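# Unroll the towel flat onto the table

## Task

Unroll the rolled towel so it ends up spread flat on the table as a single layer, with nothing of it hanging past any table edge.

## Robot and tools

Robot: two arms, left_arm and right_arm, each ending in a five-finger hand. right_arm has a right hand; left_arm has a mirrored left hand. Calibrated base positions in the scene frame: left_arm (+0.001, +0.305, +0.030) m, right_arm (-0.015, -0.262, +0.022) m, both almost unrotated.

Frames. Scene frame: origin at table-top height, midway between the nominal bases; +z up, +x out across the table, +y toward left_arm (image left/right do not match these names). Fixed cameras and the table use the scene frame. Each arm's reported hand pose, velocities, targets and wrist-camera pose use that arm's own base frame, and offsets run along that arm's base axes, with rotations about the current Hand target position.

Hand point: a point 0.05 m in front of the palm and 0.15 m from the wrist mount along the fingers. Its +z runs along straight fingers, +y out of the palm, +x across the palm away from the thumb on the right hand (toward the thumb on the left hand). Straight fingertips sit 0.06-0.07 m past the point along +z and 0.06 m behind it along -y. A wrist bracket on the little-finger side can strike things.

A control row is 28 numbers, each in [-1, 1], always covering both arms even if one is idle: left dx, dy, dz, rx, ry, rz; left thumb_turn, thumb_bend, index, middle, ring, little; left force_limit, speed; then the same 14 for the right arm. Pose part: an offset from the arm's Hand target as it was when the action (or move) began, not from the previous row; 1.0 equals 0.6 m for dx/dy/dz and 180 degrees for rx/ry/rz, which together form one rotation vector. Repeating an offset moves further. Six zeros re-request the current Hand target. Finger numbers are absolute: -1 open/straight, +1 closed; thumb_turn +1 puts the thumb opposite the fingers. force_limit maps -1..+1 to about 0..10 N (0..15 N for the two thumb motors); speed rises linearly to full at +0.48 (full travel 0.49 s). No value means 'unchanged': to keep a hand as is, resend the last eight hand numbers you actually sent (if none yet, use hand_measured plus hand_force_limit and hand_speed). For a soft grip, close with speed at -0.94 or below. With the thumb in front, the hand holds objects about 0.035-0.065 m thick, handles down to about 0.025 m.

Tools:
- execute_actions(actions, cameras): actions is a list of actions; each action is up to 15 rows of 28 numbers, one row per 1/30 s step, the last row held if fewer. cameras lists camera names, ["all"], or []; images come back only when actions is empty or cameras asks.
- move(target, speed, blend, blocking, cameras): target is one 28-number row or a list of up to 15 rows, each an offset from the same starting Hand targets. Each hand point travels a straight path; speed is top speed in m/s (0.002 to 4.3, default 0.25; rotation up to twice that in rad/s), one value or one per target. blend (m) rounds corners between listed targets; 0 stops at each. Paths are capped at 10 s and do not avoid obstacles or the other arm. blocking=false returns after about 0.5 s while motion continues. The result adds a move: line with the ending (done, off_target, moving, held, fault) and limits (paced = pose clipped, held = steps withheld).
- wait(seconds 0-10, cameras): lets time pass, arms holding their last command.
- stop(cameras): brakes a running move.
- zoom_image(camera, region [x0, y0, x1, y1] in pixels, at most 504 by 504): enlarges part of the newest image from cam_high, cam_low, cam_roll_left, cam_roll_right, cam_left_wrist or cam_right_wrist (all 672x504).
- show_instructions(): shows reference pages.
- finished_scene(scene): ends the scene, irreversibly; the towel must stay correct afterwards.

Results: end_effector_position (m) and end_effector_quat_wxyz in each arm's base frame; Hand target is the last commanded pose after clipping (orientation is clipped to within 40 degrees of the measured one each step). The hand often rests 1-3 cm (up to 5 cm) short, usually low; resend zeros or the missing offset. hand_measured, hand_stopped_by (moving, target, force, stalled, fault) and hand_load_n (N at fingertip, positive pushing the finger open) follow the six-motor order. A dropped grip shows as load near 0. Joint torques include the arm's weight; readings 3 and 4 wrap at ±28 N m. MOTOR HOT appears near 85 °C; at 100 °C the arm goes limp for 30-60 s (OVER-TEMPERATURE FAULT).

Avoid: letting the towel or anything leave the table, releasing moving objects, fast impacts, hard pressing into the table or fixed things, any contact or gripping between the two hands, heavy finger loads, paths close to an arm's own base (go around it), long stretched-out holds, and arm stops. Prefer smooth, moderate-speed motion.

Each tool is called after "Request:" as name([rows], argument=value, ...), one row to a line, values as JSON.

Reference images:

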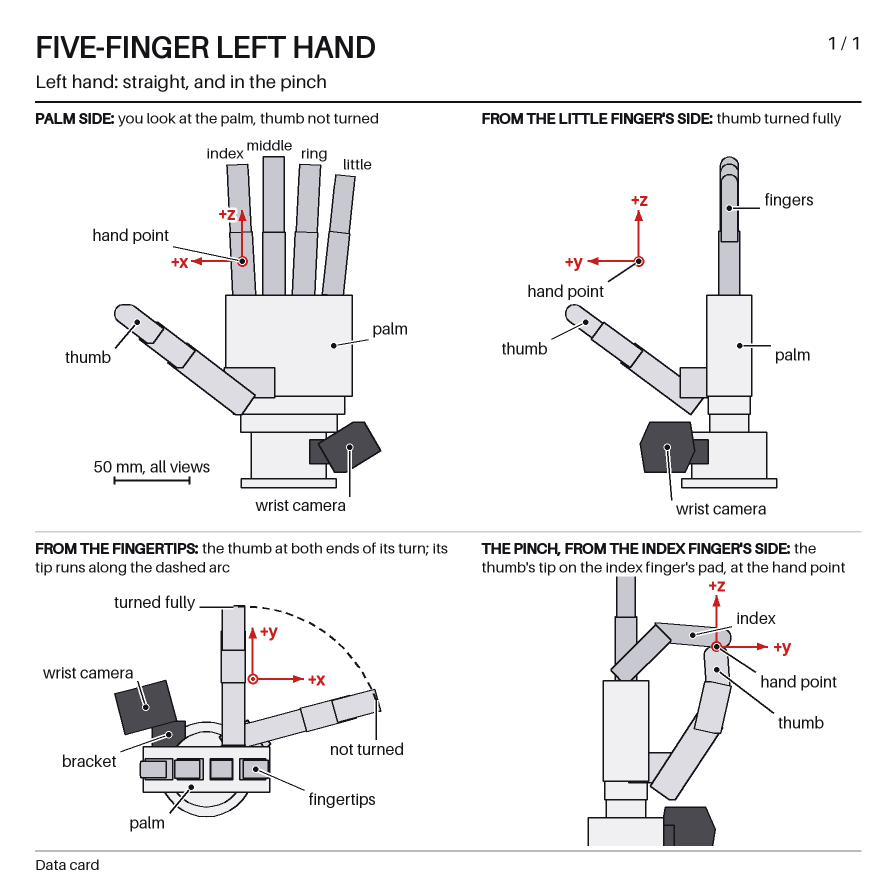

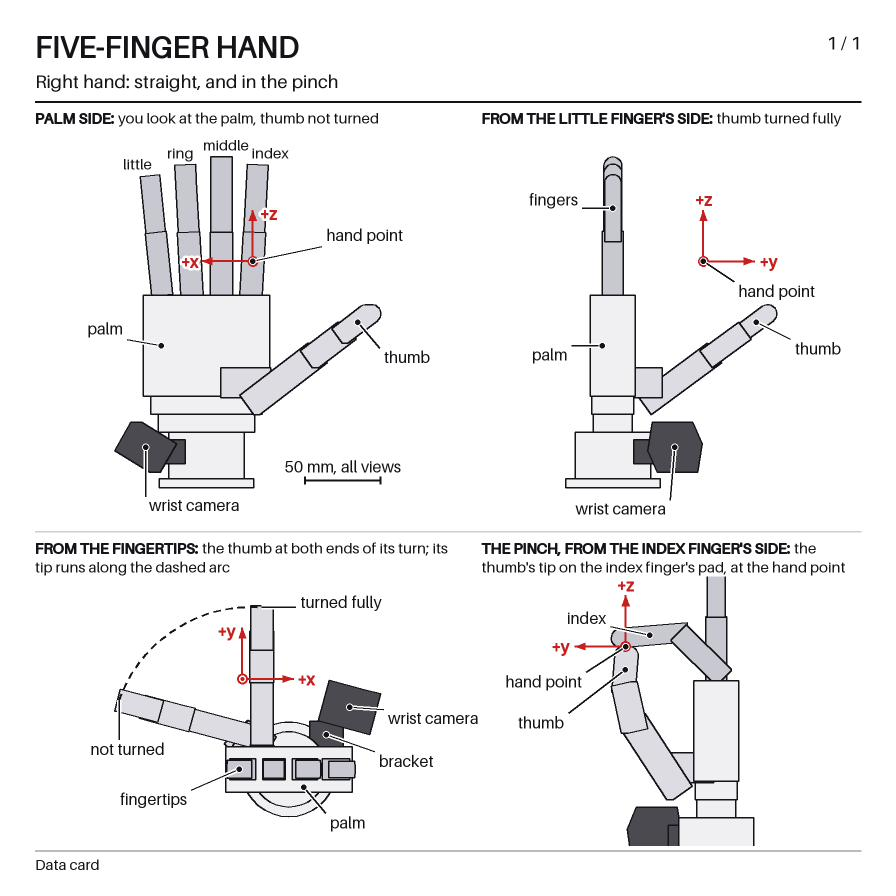

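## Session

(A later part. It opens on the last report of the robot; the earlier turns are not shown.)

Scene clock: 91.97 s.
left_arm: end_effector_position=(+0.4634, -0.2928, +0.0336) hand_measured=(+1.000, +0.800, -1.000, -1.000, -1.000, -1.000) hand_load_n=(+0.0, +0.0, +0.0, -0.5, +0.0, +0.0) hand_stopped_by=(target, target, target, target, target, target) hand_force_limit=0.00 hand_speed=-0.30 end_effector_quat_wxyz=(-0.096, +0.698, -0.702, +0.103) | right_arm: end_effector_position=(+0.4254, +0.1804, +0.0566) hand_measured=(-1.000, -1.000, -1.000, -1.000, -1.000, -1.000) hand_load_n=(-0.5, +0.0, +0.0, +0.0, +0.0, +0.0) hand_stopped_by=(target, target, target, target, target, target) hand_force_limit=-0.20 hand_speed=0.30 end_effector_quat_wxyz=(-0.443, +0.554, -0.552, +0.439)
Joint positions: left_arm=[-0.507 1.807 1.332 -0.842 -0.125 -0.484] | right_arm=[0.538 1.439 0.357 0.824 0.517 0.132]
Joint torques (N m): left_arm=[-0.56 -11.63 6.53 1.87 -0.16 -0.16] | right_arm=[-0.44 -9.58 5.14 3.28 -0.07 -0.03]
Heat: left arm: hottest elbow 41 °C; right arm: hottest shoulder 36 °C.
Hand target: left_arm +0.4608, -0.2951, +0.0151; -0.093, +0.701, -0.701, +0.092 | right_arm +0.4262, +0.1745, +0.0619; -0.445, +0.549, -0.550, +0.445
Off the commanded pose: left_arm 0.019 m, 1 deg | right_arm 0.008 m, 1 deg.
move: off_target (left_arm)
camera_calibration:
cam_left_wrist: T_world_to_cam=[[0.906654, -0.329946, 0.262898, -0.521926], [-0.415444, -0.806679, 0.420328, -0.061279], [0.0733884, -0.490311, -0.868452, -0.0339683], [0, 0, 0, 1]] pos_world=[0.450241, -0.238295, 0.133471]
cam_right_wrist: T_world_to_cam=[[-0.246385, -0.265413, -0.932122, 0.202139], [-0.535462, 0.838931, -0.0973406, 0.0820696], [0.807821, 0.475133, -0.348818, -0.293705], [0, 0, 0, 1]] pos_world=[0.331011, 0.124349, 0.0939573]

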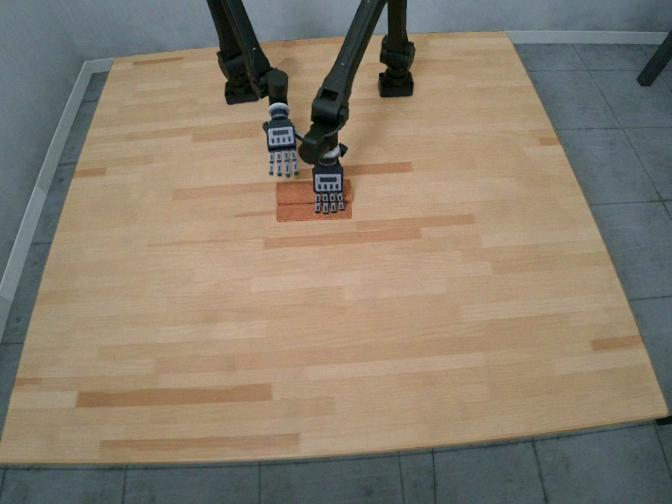

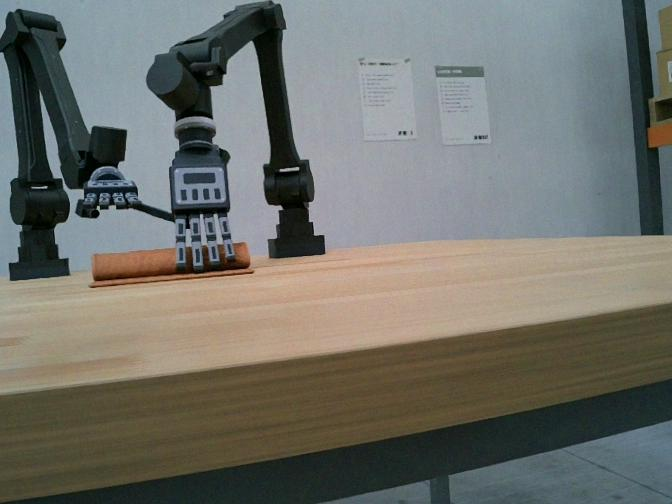

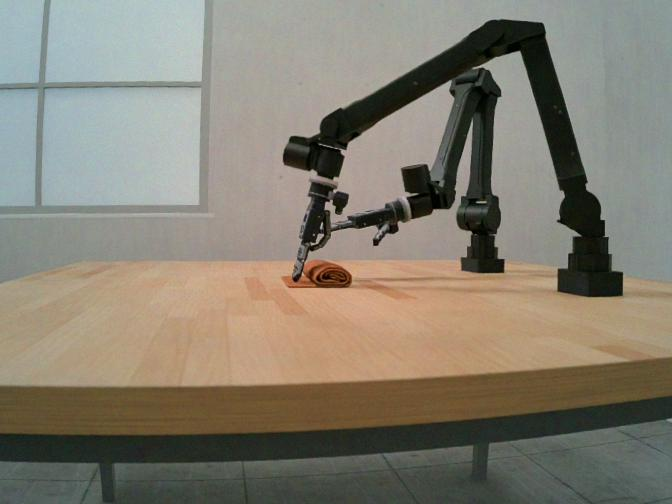

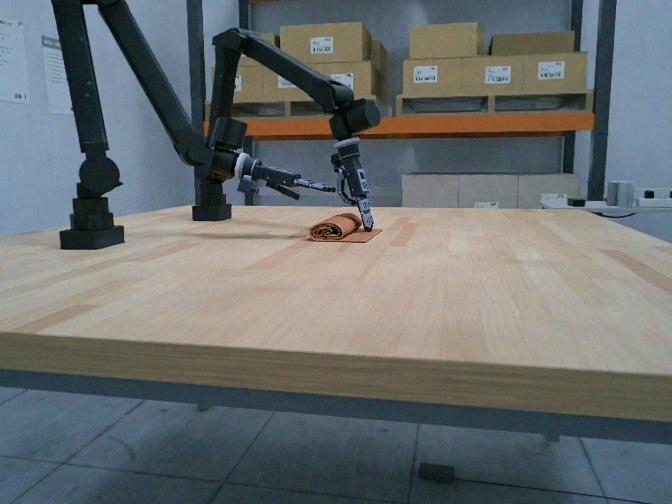

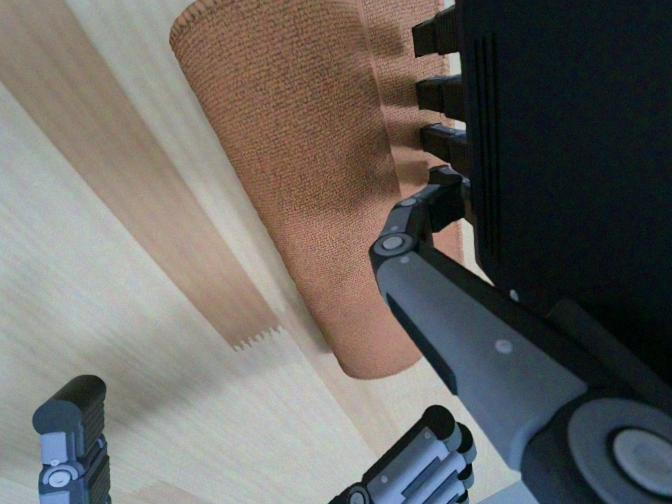

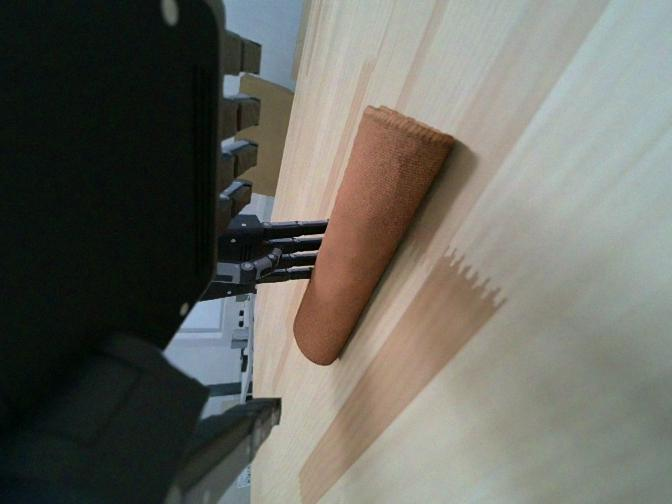

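Request:
move([
  [0,0,-0.03,0,0,0,1,0.8,-1,-1,-1,-1,0,-0.3,0,0,0,0,0,0,1,0.8,-1,-1,-1,-1,-0.2,-0.2],
  [0,0,-0.03,0,0,0,1,0.8,-1,-1,-1,-1,0,-0.3,0.0888,0.04,0,0,0.0556,0,1,0.8,-1,-1,-1,-1,-0.2,-0.2],
  [0,0,-0.03,0,0,0,1,0.8,-1,-1,-1,-1,0,-0.3,0.0888,0.04,-0.14,0,0.0556,0,1,0.8,-1,-1,-1,-1,-0.2,-0.2],
], speed=0.08, cameras=["all"])

Request:
zoom_image(camera="cam_roll_right", region=[260, 150, 420, 260])

Request:
zoom_image(camera="cam_high", region=[260, 130, 420, 240])

Scene clock: 98.57 s.
left_arm: end_effector_position=(+0.4654, -0.2936, +0.0294) hand_measured=(+1.000, +0.800, -1.000, -1.000, -1.000, -1.000) hand_load_n=(+0.0, +0.0, +0.0, -2.0, +0.0, +0.5) hand_stopped_by=(target, target, target, target, target, target) hand_force_limit=0.00 hand_speed=-0.30 end_effector_quat_wxyz=(-0.098, +0.697, -0.701, +0.110) | right_arm: end_effector_position=(+0.4806, +0.2051, -0.0069) hand_measured=(+1.000, +0.800, -1.000, -1.000, -1.000, -1.000) hand_load_n=(-0.5, -0.5, +0.0, +0.0, -0.5, +0.0) hand_stopped_by=(target, target, target, target, target, target) hand_force_limit=-0.20 hand_speed=-0.20 end_effector_quat_wxyz=(-0.404, +0.586, -0.579, +0.399)
Joint positions: left_arm=[-0.507 1.808 1.321 -0.815 -0.126 -0.484] | right_arm=[0.494 1.706 0.556 0.745 0.447 0.184]
Joint torques (N m): left_arm=[-0.5 -10.11 5.82 2.24 -0.11 -0.16] | right_arm=[-0.32 -9.58 4.86 3.37 -0.01 0.16]
Heat: left arm: hottest elbow 41 °C; right arm: hottest shoulder 36 °C.
Hand target: left_arm +0.4608, -0.2951, -0.0030; -0.093, +0.701, -0.701, +0.092 | right_arm +0.4794, +0.1984, -0.0221; -0.396, +0.586, -0.587, +0.396
Off the commanded pose: left_arm 0.033 m, 2 deg | right_arm 0.017 m, 1 deg.
move: off_target (left_arm, right_arm)
camera_calibration:
cam_left_wrist: T_world_to_cam=[[0.903186, -0.328056, 0.276831, -0.521098], [-0.420756, -0.804267, 0.419666, -0.0562032], [0.0849722, -0.495515, -0.864433, -0.0450818], [0, 0, 0, 1]] pos_world=[0.450831, -0.23849, 0.128872]
cam_right_wrist: T_world_to_cam=[[-0.37157, -0.270226, -0.888208, 0.224511], [-0.54973, 0.834995, -0.0240636, 0.0928805], [0.748152, 0.479334, -0.458811, -0.345116], [0, 0, 0, 1]] pos_world=[0.39268, 0.14854, 0.043304]

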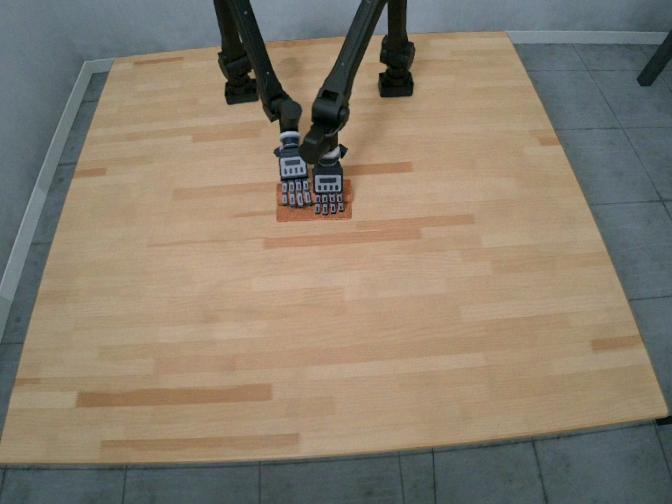

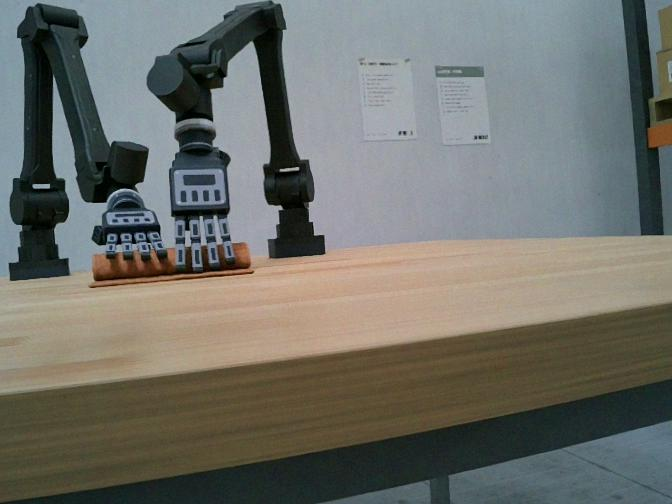

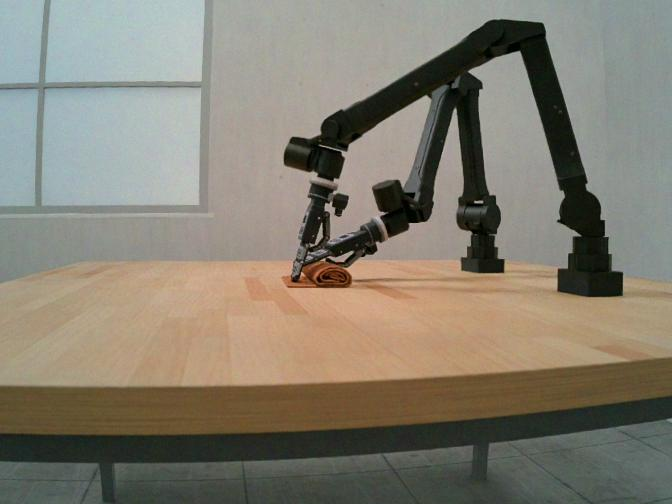

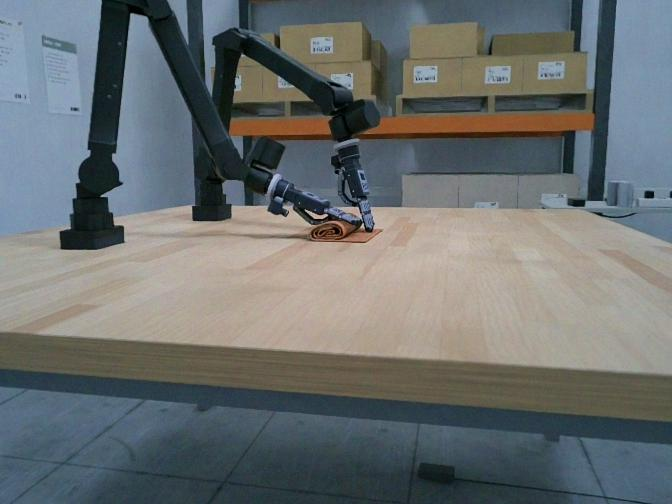

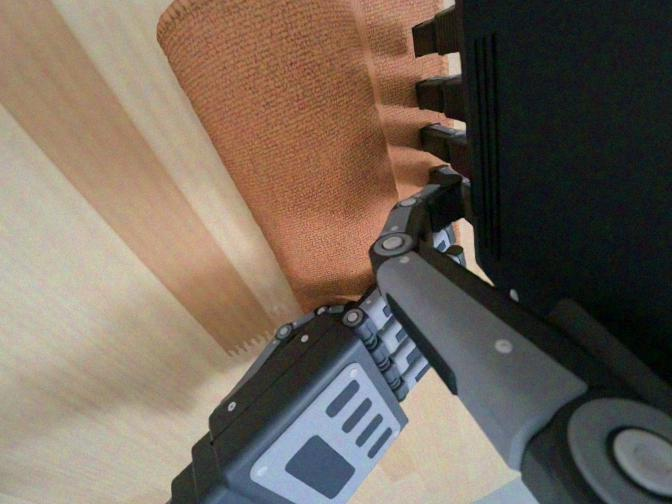

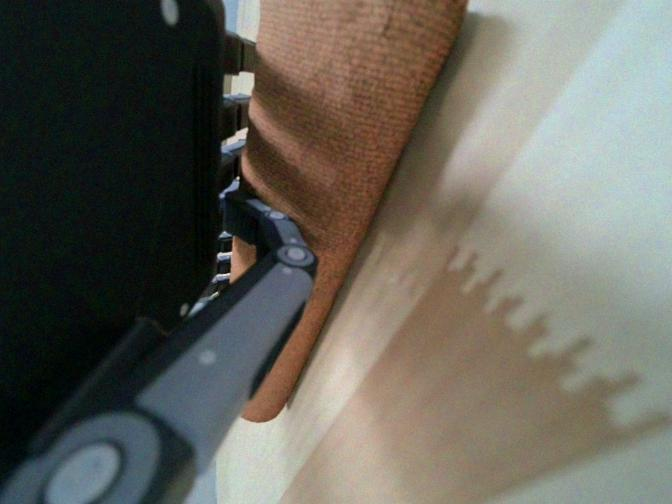

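Scaled by 3.150.

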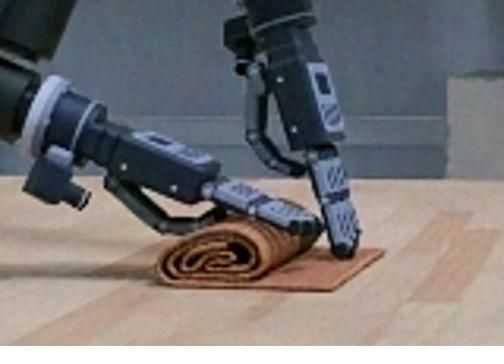

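Scaled by 3.150.

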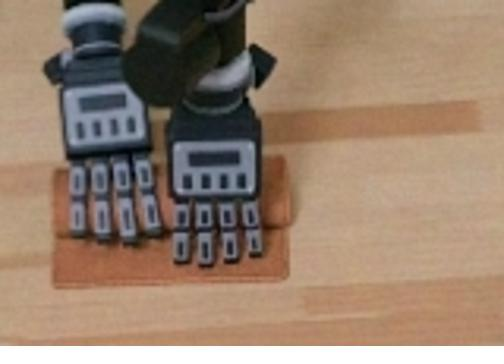

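Request:
move([
  [0,0,-0.01,0,0,0,1,0.8,-1,-1,-1,-1,0,-0.3,0,0,-0.02,0,0,0,1,0.8,-1,-1,-1,-1,-0.2,-0.2],
  [0,0,-0.01,0,0,0,1,0.8,-1,-1,-1,-1,0,-0.3,-0.15,0,-0.03,0,0,0,1,0.8,-1,-1,-1,-1,-0.2,-0.2],
], speed=0.06, cameras=["all"])

Request:
zoom_image(camera="cam_roll_right", region=[240, 150, 400, 260])

Request:
zoom_image(camera="cam_high", region=[260, 130, 420, 240])

Scene clock: 101.53 s.
left_arm: end_effector_position=(+0.4656, -0.2937, +0.0281) hand_measured=(+1.000, +0.800, -1.000, -1.000, -1.000, -1.000) hand_load_n=(+0.0, +0.0, +0.0, -2.5, +0.0, +0.0) hand_stopped_by=(target, target, target, target, target, target) hand_force_limit=0.00 hand_speed=-0.30 end_effector_quat_wxyz=(-0.099, +0.697, -0.701, +0.112) | right_arm: end_effector_position=(+0.4133, +0.2046, -0.0146) hand_measured=(+1.000, +0.800, -1.000, -1.000, -1.000, -1.000) hand_load_n=(+0.0, +0.0, +0.0, +0.0, +0.0, +0.5) hand_stopped_by=(target, target, target, target, target, target) hand_force_limit=-0.20 hand_speed=-0.20 end_effector_quat_wxyz=(-0.422, +0.561, -0.585, +0.406)
Joint positions: left_arm=[-0.507 1.808 1.316 -0.807 -0.127 -0.484] | right_arm=[0.609 1.687 0.379 0.925 0.576 0.256]
Joint torques (N m): left_arm=[-0.44 -9.58 5.64 2.5 -0.06 -0.16] | right_arm=[1.9 -8.76 0.96 1.52 0.04 0.14]
Heat: left arm: hottest elbow 41 °C; right arm: hottest shoulder 36 °C.
Hand target: left_arm +0.4608, -0.2950, -0.0090; -0.093, +0.701, -0.701, +0.092 | right_arm +0.3894, +0.1986, -0.0401; -0.396, +0.586, -0.586, +0.395
Off the commanded pose: left_arm 0.037 m, 2 deg | right_arm 0.035 m, 4 deg.
move: off_target (left_arm, right_arm)
camera_calibration:
cam_left_wrist: T_world_to_cam=[[0.902214, -0.327853, 0.280218, -0.520473], [-0.422223, -0.803935, 0.418828, -0.0548533], [0.0879627, -0.496187, -0.863748, -0.0478699], [0, 0, 0, 1]] pos_world=[0.450629, -0.23849, 0.127472]
cam_right_wrist: T_world_to_cam=[[-0.338009, -0.226221, -0.91355, 0.169324], [-0.524876, 0.851018, -0.0165347, 0.0427151], [0.781188, 0.473912, -0.40639, -0.309731], [0, 0, 0, 1]] pos_world=[0.321612, 0.148739, 0.0295208]

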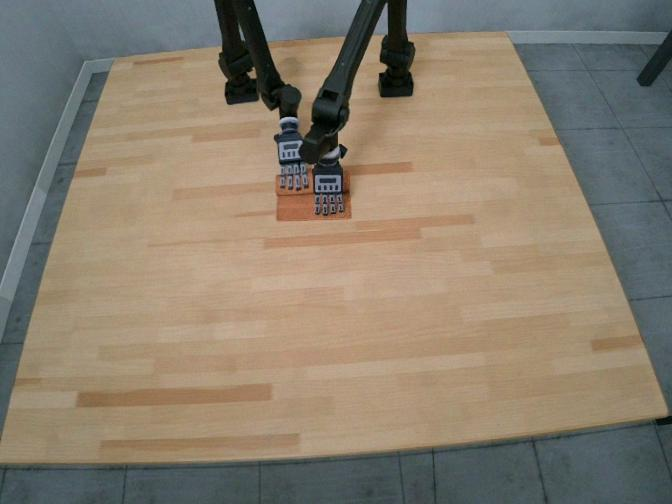

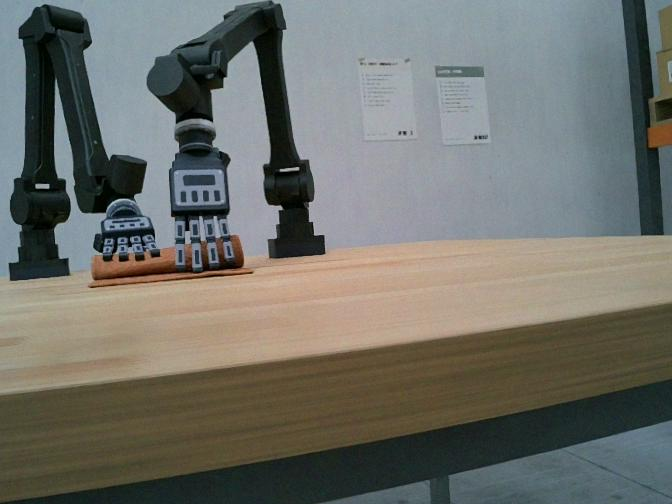

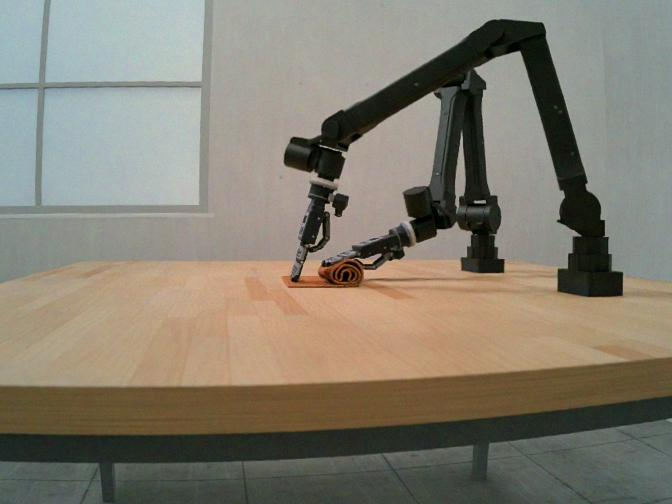

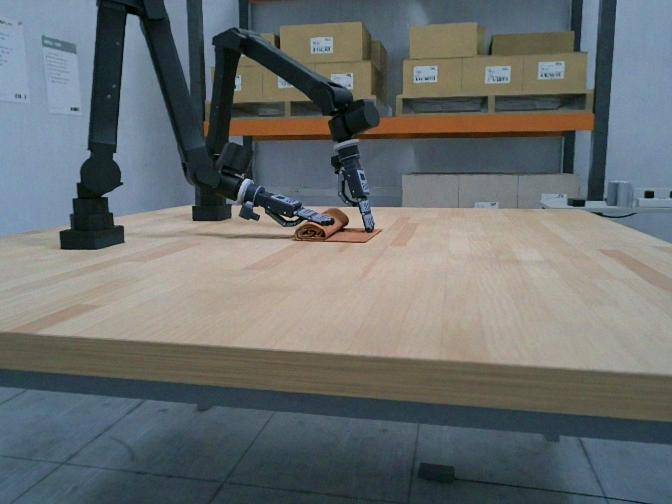

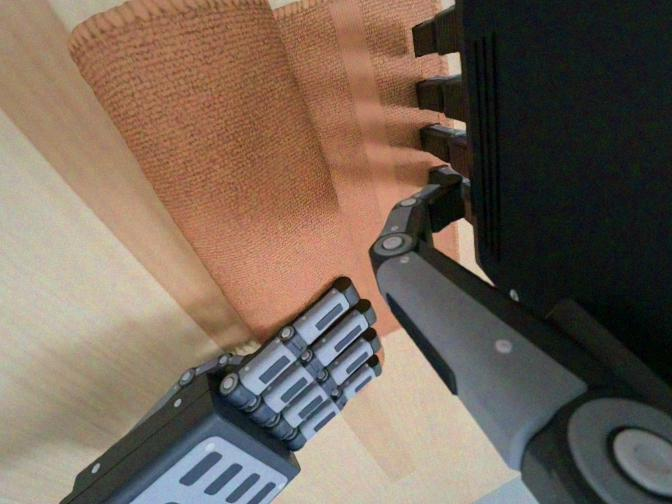

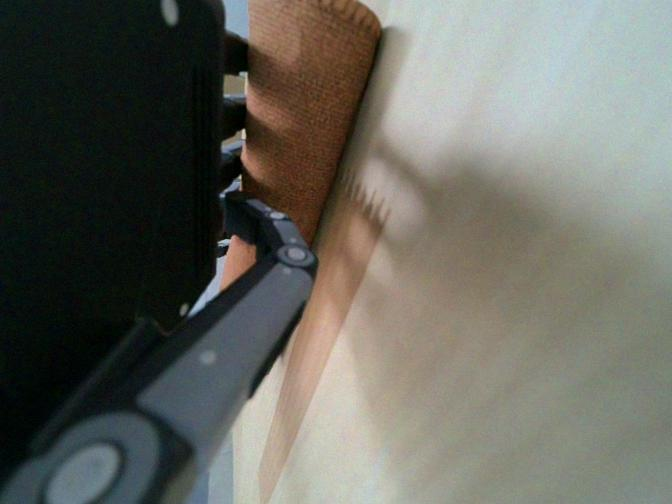

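Scaled by 3.150.

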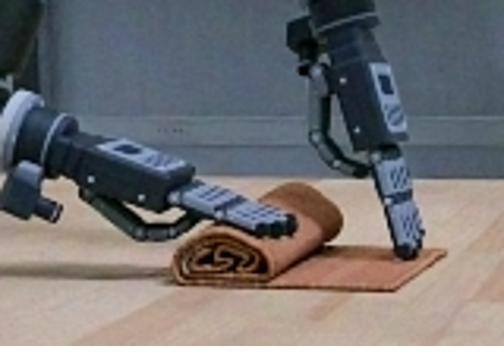

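Scaled by 3.150.

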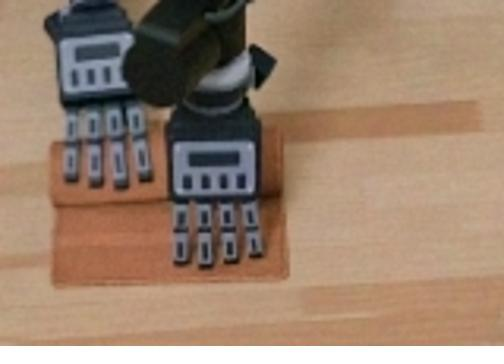

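Request:
move([
  [0,0,0,0,0,0,1,0.8,-1,-1,-1,-1,0,-0.3,0,0,0.1,0,0,0,1,0.8,-1,-1,-1,-1,-0.2,-0.2],
  [0.17,0,0,0,0,0,1,0.8,-1,-1,-1,-1,0,-0.3,-0.03,0,0.1,0,0,0,1,0.8,-1,-1,-1,-1,-0.2,-0.2],
], speed=[0.12,0.06], cameras=["all"])

Request:
zoom_image(camera="cam_roll_right", region=[280, 150, 440, 260])

Request:
zoom_image(camera="cam_high", region=[260, 130, 420, 260])

Scene clock: 105.90 s.
left_arm: end_effector_position=(+0.5549, -0.3056, +0.0301) hand_measured=(+1.000, +0.800, -1.000, -1.000, -1.000, -1.000) hand_load_n=(+0.0, +0.0, +0.0, -2.0, +0.0, +0.0) hand_stopped_by=(target, target, target, target, target, target) hand_force_limit=0.00 hand_speed=-0.30 end_effector_quat_wxyz=(-0.098, +0.697, -0.700, +0.121) | right_arm: end_effector_position=(+0.3779, +0.1968, +0.0208) hand_measured=(+1.000, +0.800, -1.000, -1.000, -1.000, -1.000) hand_load_n=(+0.0, +0.0, +0.0, +0.0, +0.0, +0.0) hand_stopped_by=(target, target, target, target, target, target) hand_force_limit=-0.20 hand_speed=-0.20 end_effector_quat_wxyz=(-0.396, +0.583, -0.586, +0.400)
Joint positions: left_arm=[-0.451 1.995 1.607 -0.887 -0.104 -0.43] | right_arm=[0.654 1.399 0.335 0.602 0.609 0.275]
Joint torques (N m): left_arm=[1.14 -11.22 8.88 1.1 -0.19 0.04] | right_arm=[1.61 -8.94 5.15 1.74 0.23 0.17]
Heat: left arm: hottest elbow 41 °C; right arm: hottest shoulder 36 °C.
Hand target: left_arm +0.5629, -0.2950, -0.0090; -0.093, +0.701, -0.701, +0.092 | right_arm +0.3715, +0.1986, +0.0200; -0.396, +0.586, -0.586, +0.396
Off the commanded pose: left_arm 0.041 m, 3 deg | right_arm 0.007 m, 1 deg.
move: off_target (left_arm)
camera_calibration:
cam_left_wrist: T_world_to_cam=[[0.898043, -0.32524, 0.296206, -0.602854], [-0.428913, -0.796965, 0.4253, -0.021842], [0.0977414, -0.508984, -0.855209, -0.0695464], [0, 0, 0, 1]] pos_world=[0.538817, -0.248878, 0.128382]
cam_right_wrist: T_world_to_cam=[[-0.386644, -0.265939, -0.883053, 0.21346], [-0.533943, 0.845265, -0.0207724, 0.0359988], [0.751938, 0.463469, -0.468813, -0.249646], [0, 0, 0, 1]] pos_world=[0.289472, 0.142042, 0.0722068]

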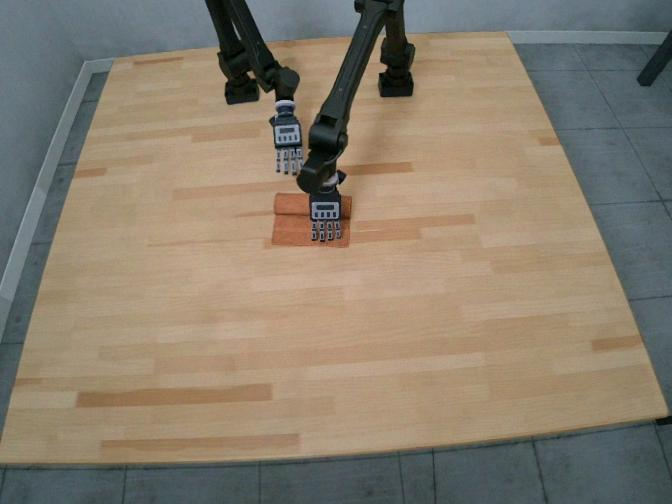

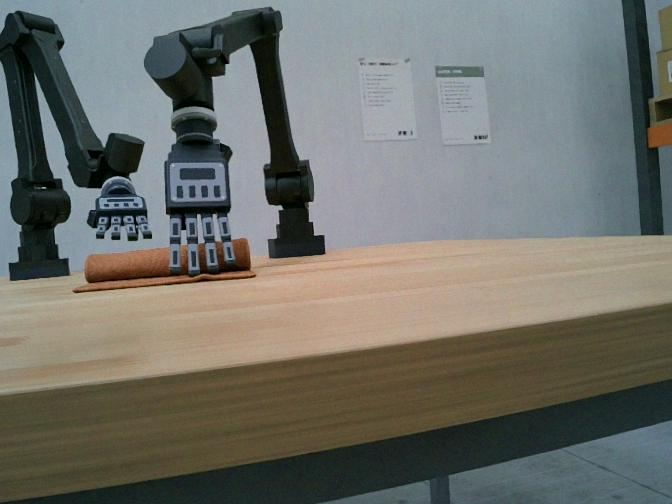

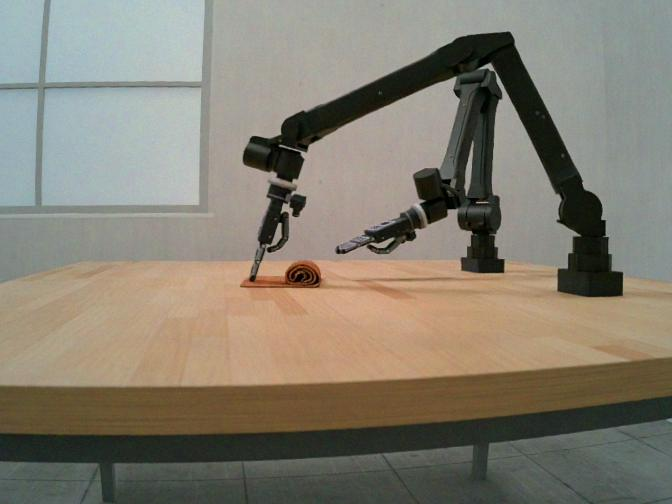

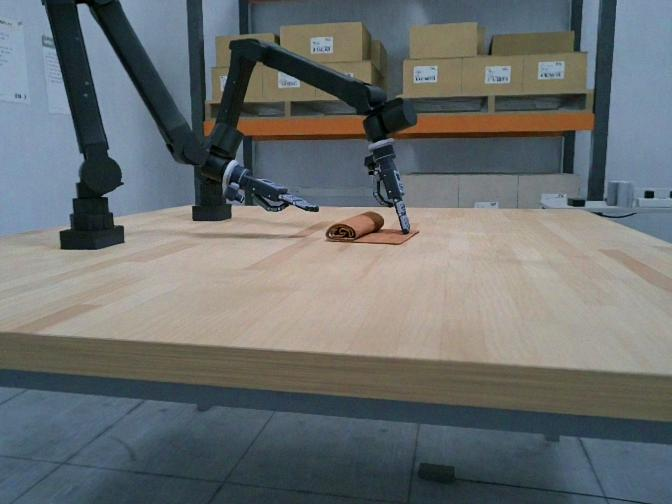

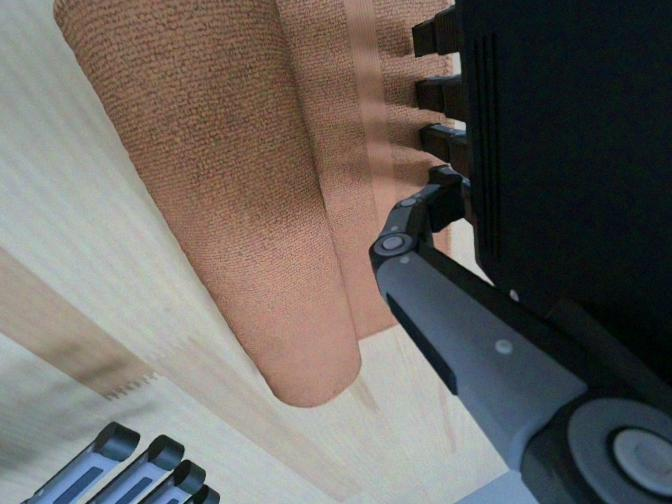

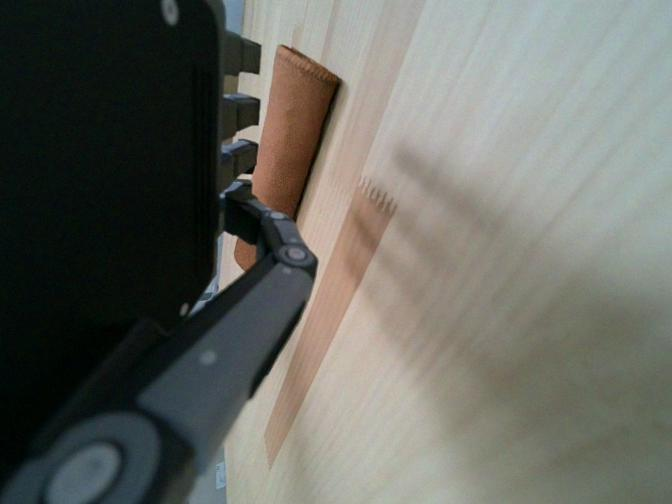

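Scaled by 3.150.

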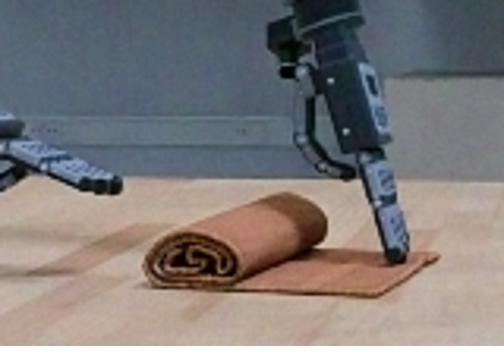

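Scaled by 3.150.

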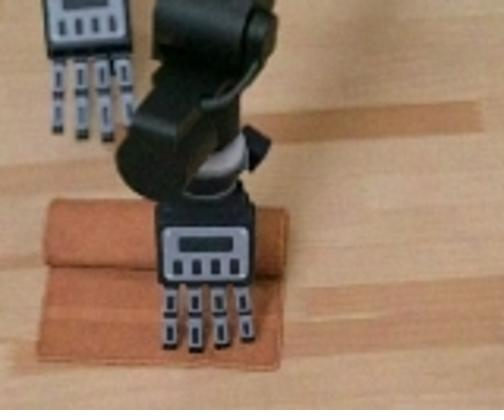

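Request:
move([
  [0.2,0,0,0,0,0,1,0.8,-1,-1,-1,-1,0,-0.3,0,0,0.03,0,0,0,1,0.8,-1,-1,-1,-1,-0.2,-0.2],
], speed=[0.07], cameras=["all"])

Request:
zoom_image(camera="cam_roll_right", region=[320, 150, 480, 260])

Request:
zoom_image(camera="cam_high", region=[250, 150, 410, 290])

Scene clock: 108.57 s.
left_arm: end_effector_position=(+0.6757, -0.3056, +0.0340) hand_measured=(+1.000, +0.800, -1.000, -1.000, -1.000, -1.000) hand_load_n=(+0.0, +0.0, +0.5, -1.5, +0.0, +0.0) hand_stopped_by=(target, target, target, target, target, target) hand_force_limit=0.00 hand_speed=-0.30 end_effector_quat_wxyz=(-0.100, +0.698, -0.700, +0.118) | right_arm: end_effector_position=(+0.3721, +0.1925, +0.0329) hand_measured=(+1.000, +0.800, -1.000, -1.000, -1.000, -1.000) hand_load_n=(+0.0, +0.0, +0.0, +0.0, -0.5, +0.0) hand_stopped_by=(target, target, target, target, target, target) hand_force_limit=-0.20 hand_speed=-0.20 end_effector_quat_wxyz=(-0.390, +0.587, -0.586, +0.399)
Joint positions: left_arm=[-0.38 2.309 2.158 -1.123 -0.09 -0.364] | right_arm=[0.654 1.317 0.335 0.505 0.609 0.276]
Joint torques (N m): left_arm=[0.97 -15.03 9.7 1.07 -0.09 0.05] | right_arm=[1.55 -8.23 7.05 1.73 0.24 0.17]
Heat: left arm: hottest elbow 41 °C; right arm: hottest shoulder 36 °C.
Hand target: left_arm +0.6827, -0.2951, -0.0090; -0.093, +0.701, -0.701, +0.092 | right_arm +0.3714, +0.1987, +0.0380; -0.396, +0.586, -0.586, +0.395
Off the commanded pose: left_arm 0.045 m, 3 deg | right_arm 0.008 m, 1 deg.
move: off_target (left_arm)
camera_calibration:
cam_left_wrist: T_world_to_cam=[[0.899962, -0.324128, 0.291565, -0.713368], [-0.424937, -0.801654, 0.420452, 0.0243542], [0.0974538, -0.502287, -0.859192, -0.0756259], [0, 0, 0, 1]] pos_world=[0.659723, -0.249684, 0.132776]
cam_right_wrist: T_world_to_cam=[[-0.39692, -0.273696, -0.876096, 0.225867], [-0.534392, 0.844954, -0.0218585, 0.0370364], [0.746244, 0.459503, -0.48164, -0.234377], [0, 0, 0, 1]] pos_world=[0.284345, 0.138222, 0.085805]

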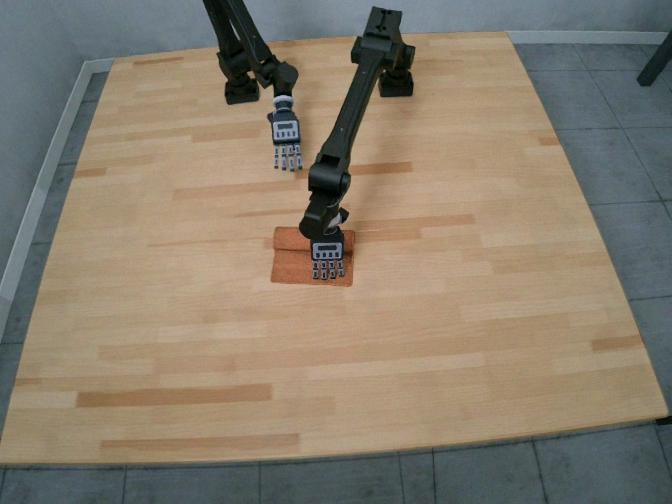

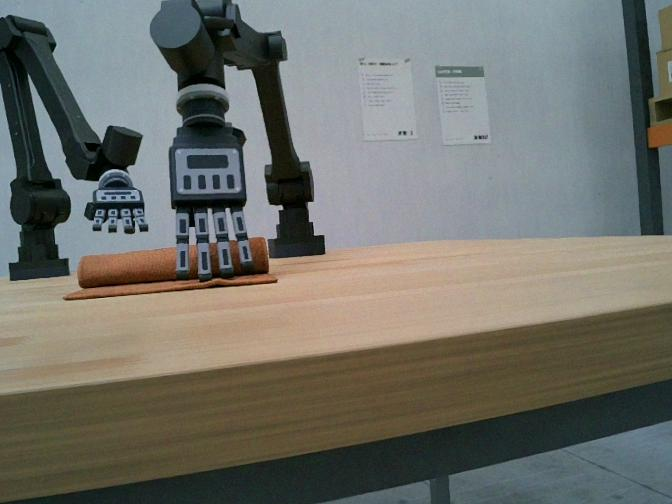

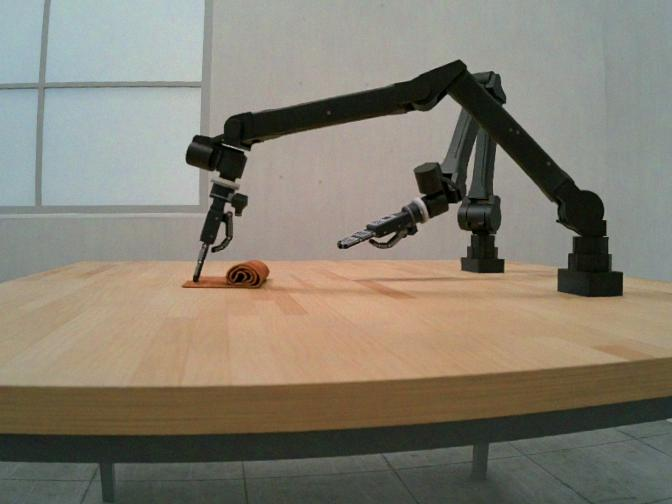

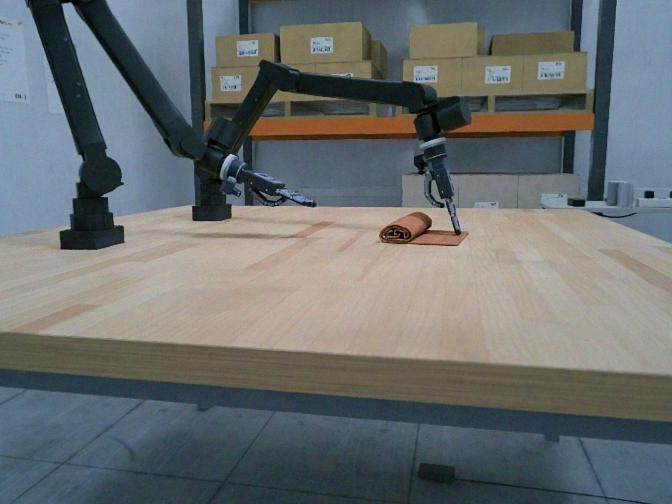

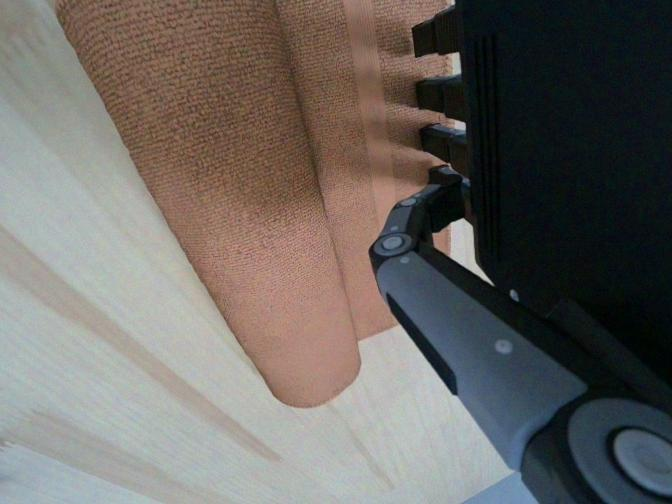

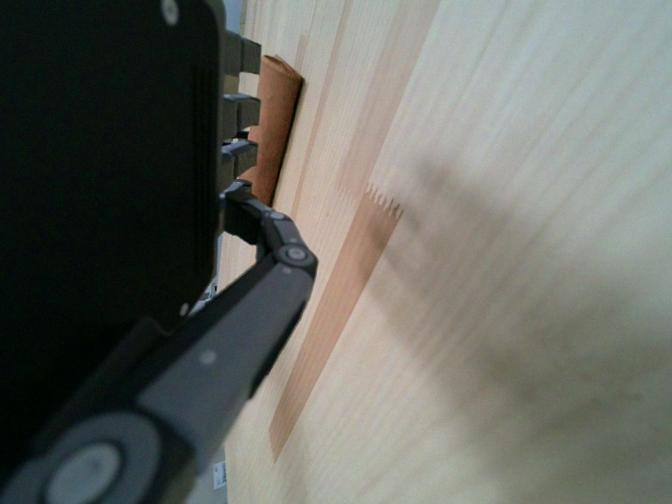

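Scaled by 3.150.

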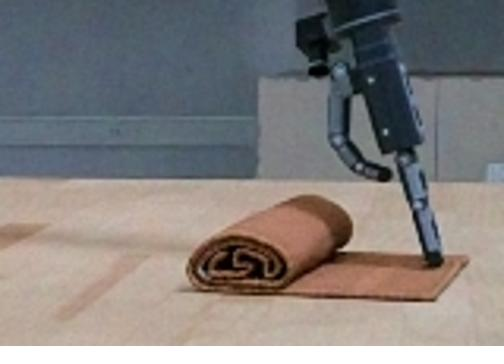

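Scaled by 3.150.

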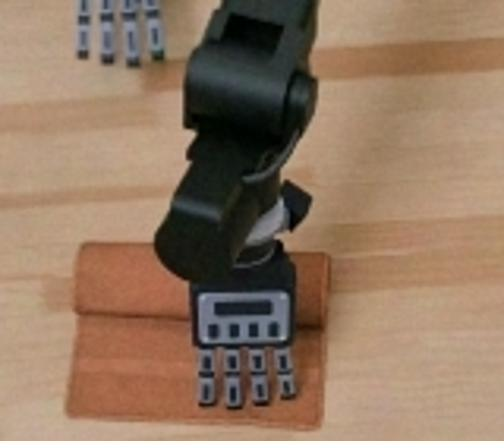

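Request:
move([
  [0,0,0,0,0,0,1,0.8,-1,-1,-1,-1,0,-0.3,0.3,0,0.04,0,0,0,1,0.8,-1,-1,-1,-1,-0.2,-0.2],
  [0,0,0,0,0,0,1,0.8,-1,-1,-1,-1,0,-0.3,0.4403,-0.005,0.04,0,0,0,1,0.8,-1,-1,-1,-1,-0.2,-0.2],
  [0,0,0,0,0,0,1,0.8,-1,-1,-1,-1,0,-0.3,0.4403,-0.005,-0.113,0,0,0,1,0.8,-1,-1,-1,-1,-0.2,-0.2],
], speed=[0.15,0.12,0.08], blend=[0.02,0.0,0.0], cameras=["cam_high","cam_roll_left","cam_roll_right"])

Request:
zoom_image(camera="cam_roll_right", region=[320, 150, 480, 260])

Request:
zoom_image(camera="cam_high", region=[250, 150, 410, 290])

Scene clock: 113.27 s.
left_arm: end_effector_position=(+0.6757, -0.3056, +0.0341) hand_measured=(+1.000, +0.800, -1.000, -1.000, -1.000, -1.000) hand_load_n=(+0.0, +0.0, +0.0, -1.5, +0.0, +0.0) hand_stopped_by=(target, target, target, target, target, target) hand_force_limit=0.00 hand_speed=-0.30 end_effector_quat_wxyz=(-0.100, +0.698, -0.700, +0.118) | right_arm: end_effector_position=(+0.6339, +0.2011, -0.0036) hand_measured=(+1.000, +0.800, -1.000, -1.000, -1.000, -1.000) hand_load_n=(-0.5, +0.0, +0.0, +0.0, +0.0, +0.0) hand_stopped_by=(target, target, target, target, target, target) hand_force_limit=-0.20 hand_speed=-0.20 end_effector_quat_wxyz=(-0.410, +0.577, -0.584, +0.398)
Joint positions: left_arm=[-0.38 2.309 2.158 -1.123 -0.09 -0.364] | right_arm=[0.341 1.925 0.954 0.598 0.31 0.141]
Joint torques (N m): left_arm=[0.91 -14.97 9.72 0.95 -0.1 0.05] | right_arm=[-0.15 -13.51 7.51 3.04 -0.07 -0.05]
Heat: left arm: hottest elbow 42 °C; right arm: hottest shoulder 35 °C.
Hand target: left_arm +0.6828, -0.2951, -0.0089; -0.093, +0.701, -0.701, +0.092 | right_arm +0.6355, +0.1955, -0.0300; -0.396, +0.586, -0.586, +0.395
Off the commanded pose: left_arm 0.045 m, 3 deg | right_arm 0.027 m, 2 deg.
move: off_target (left_arm, right_arm)
Images, in order (width x height): cam_high 672x504, cam_roll_left 672x504, cam_roll_right 672x504.

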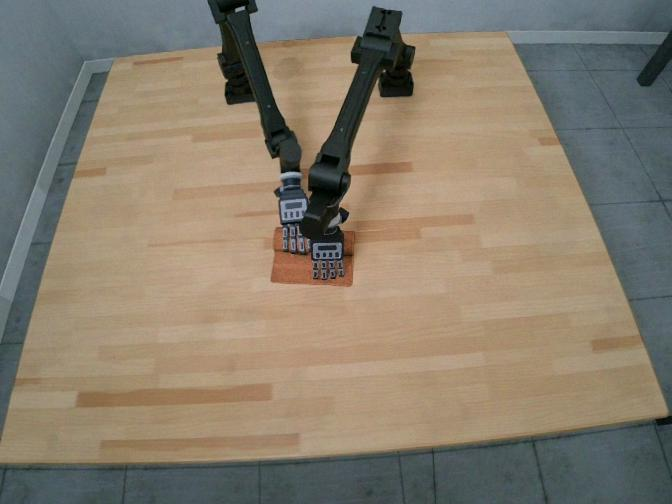

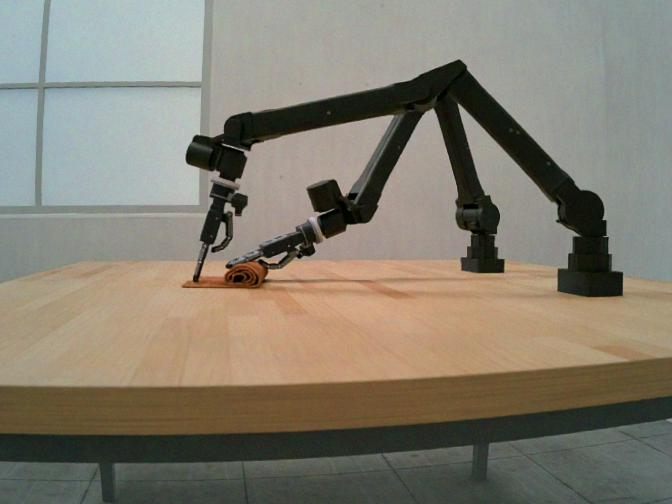

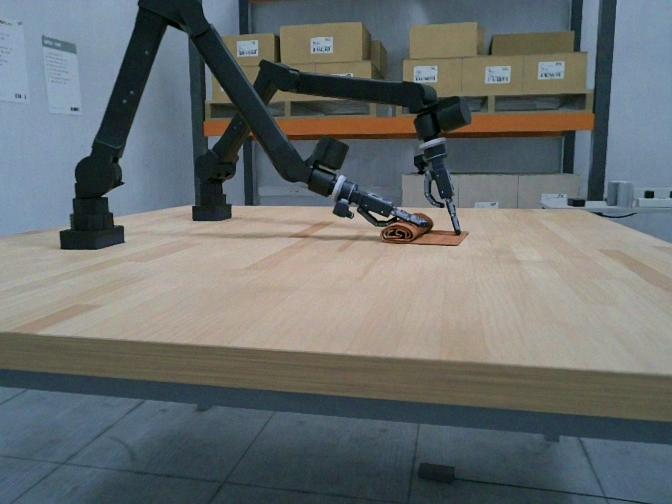

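Scaled by 3.150.

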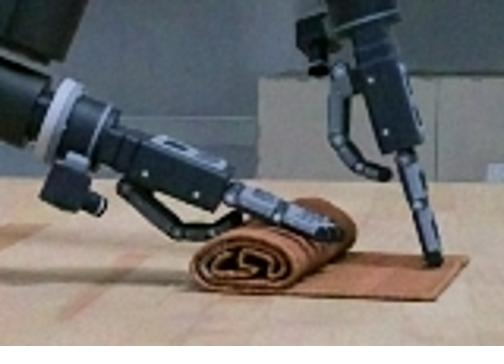

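Scaled by 3.150.

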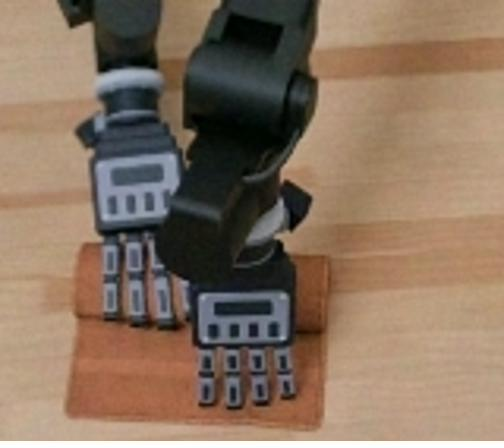

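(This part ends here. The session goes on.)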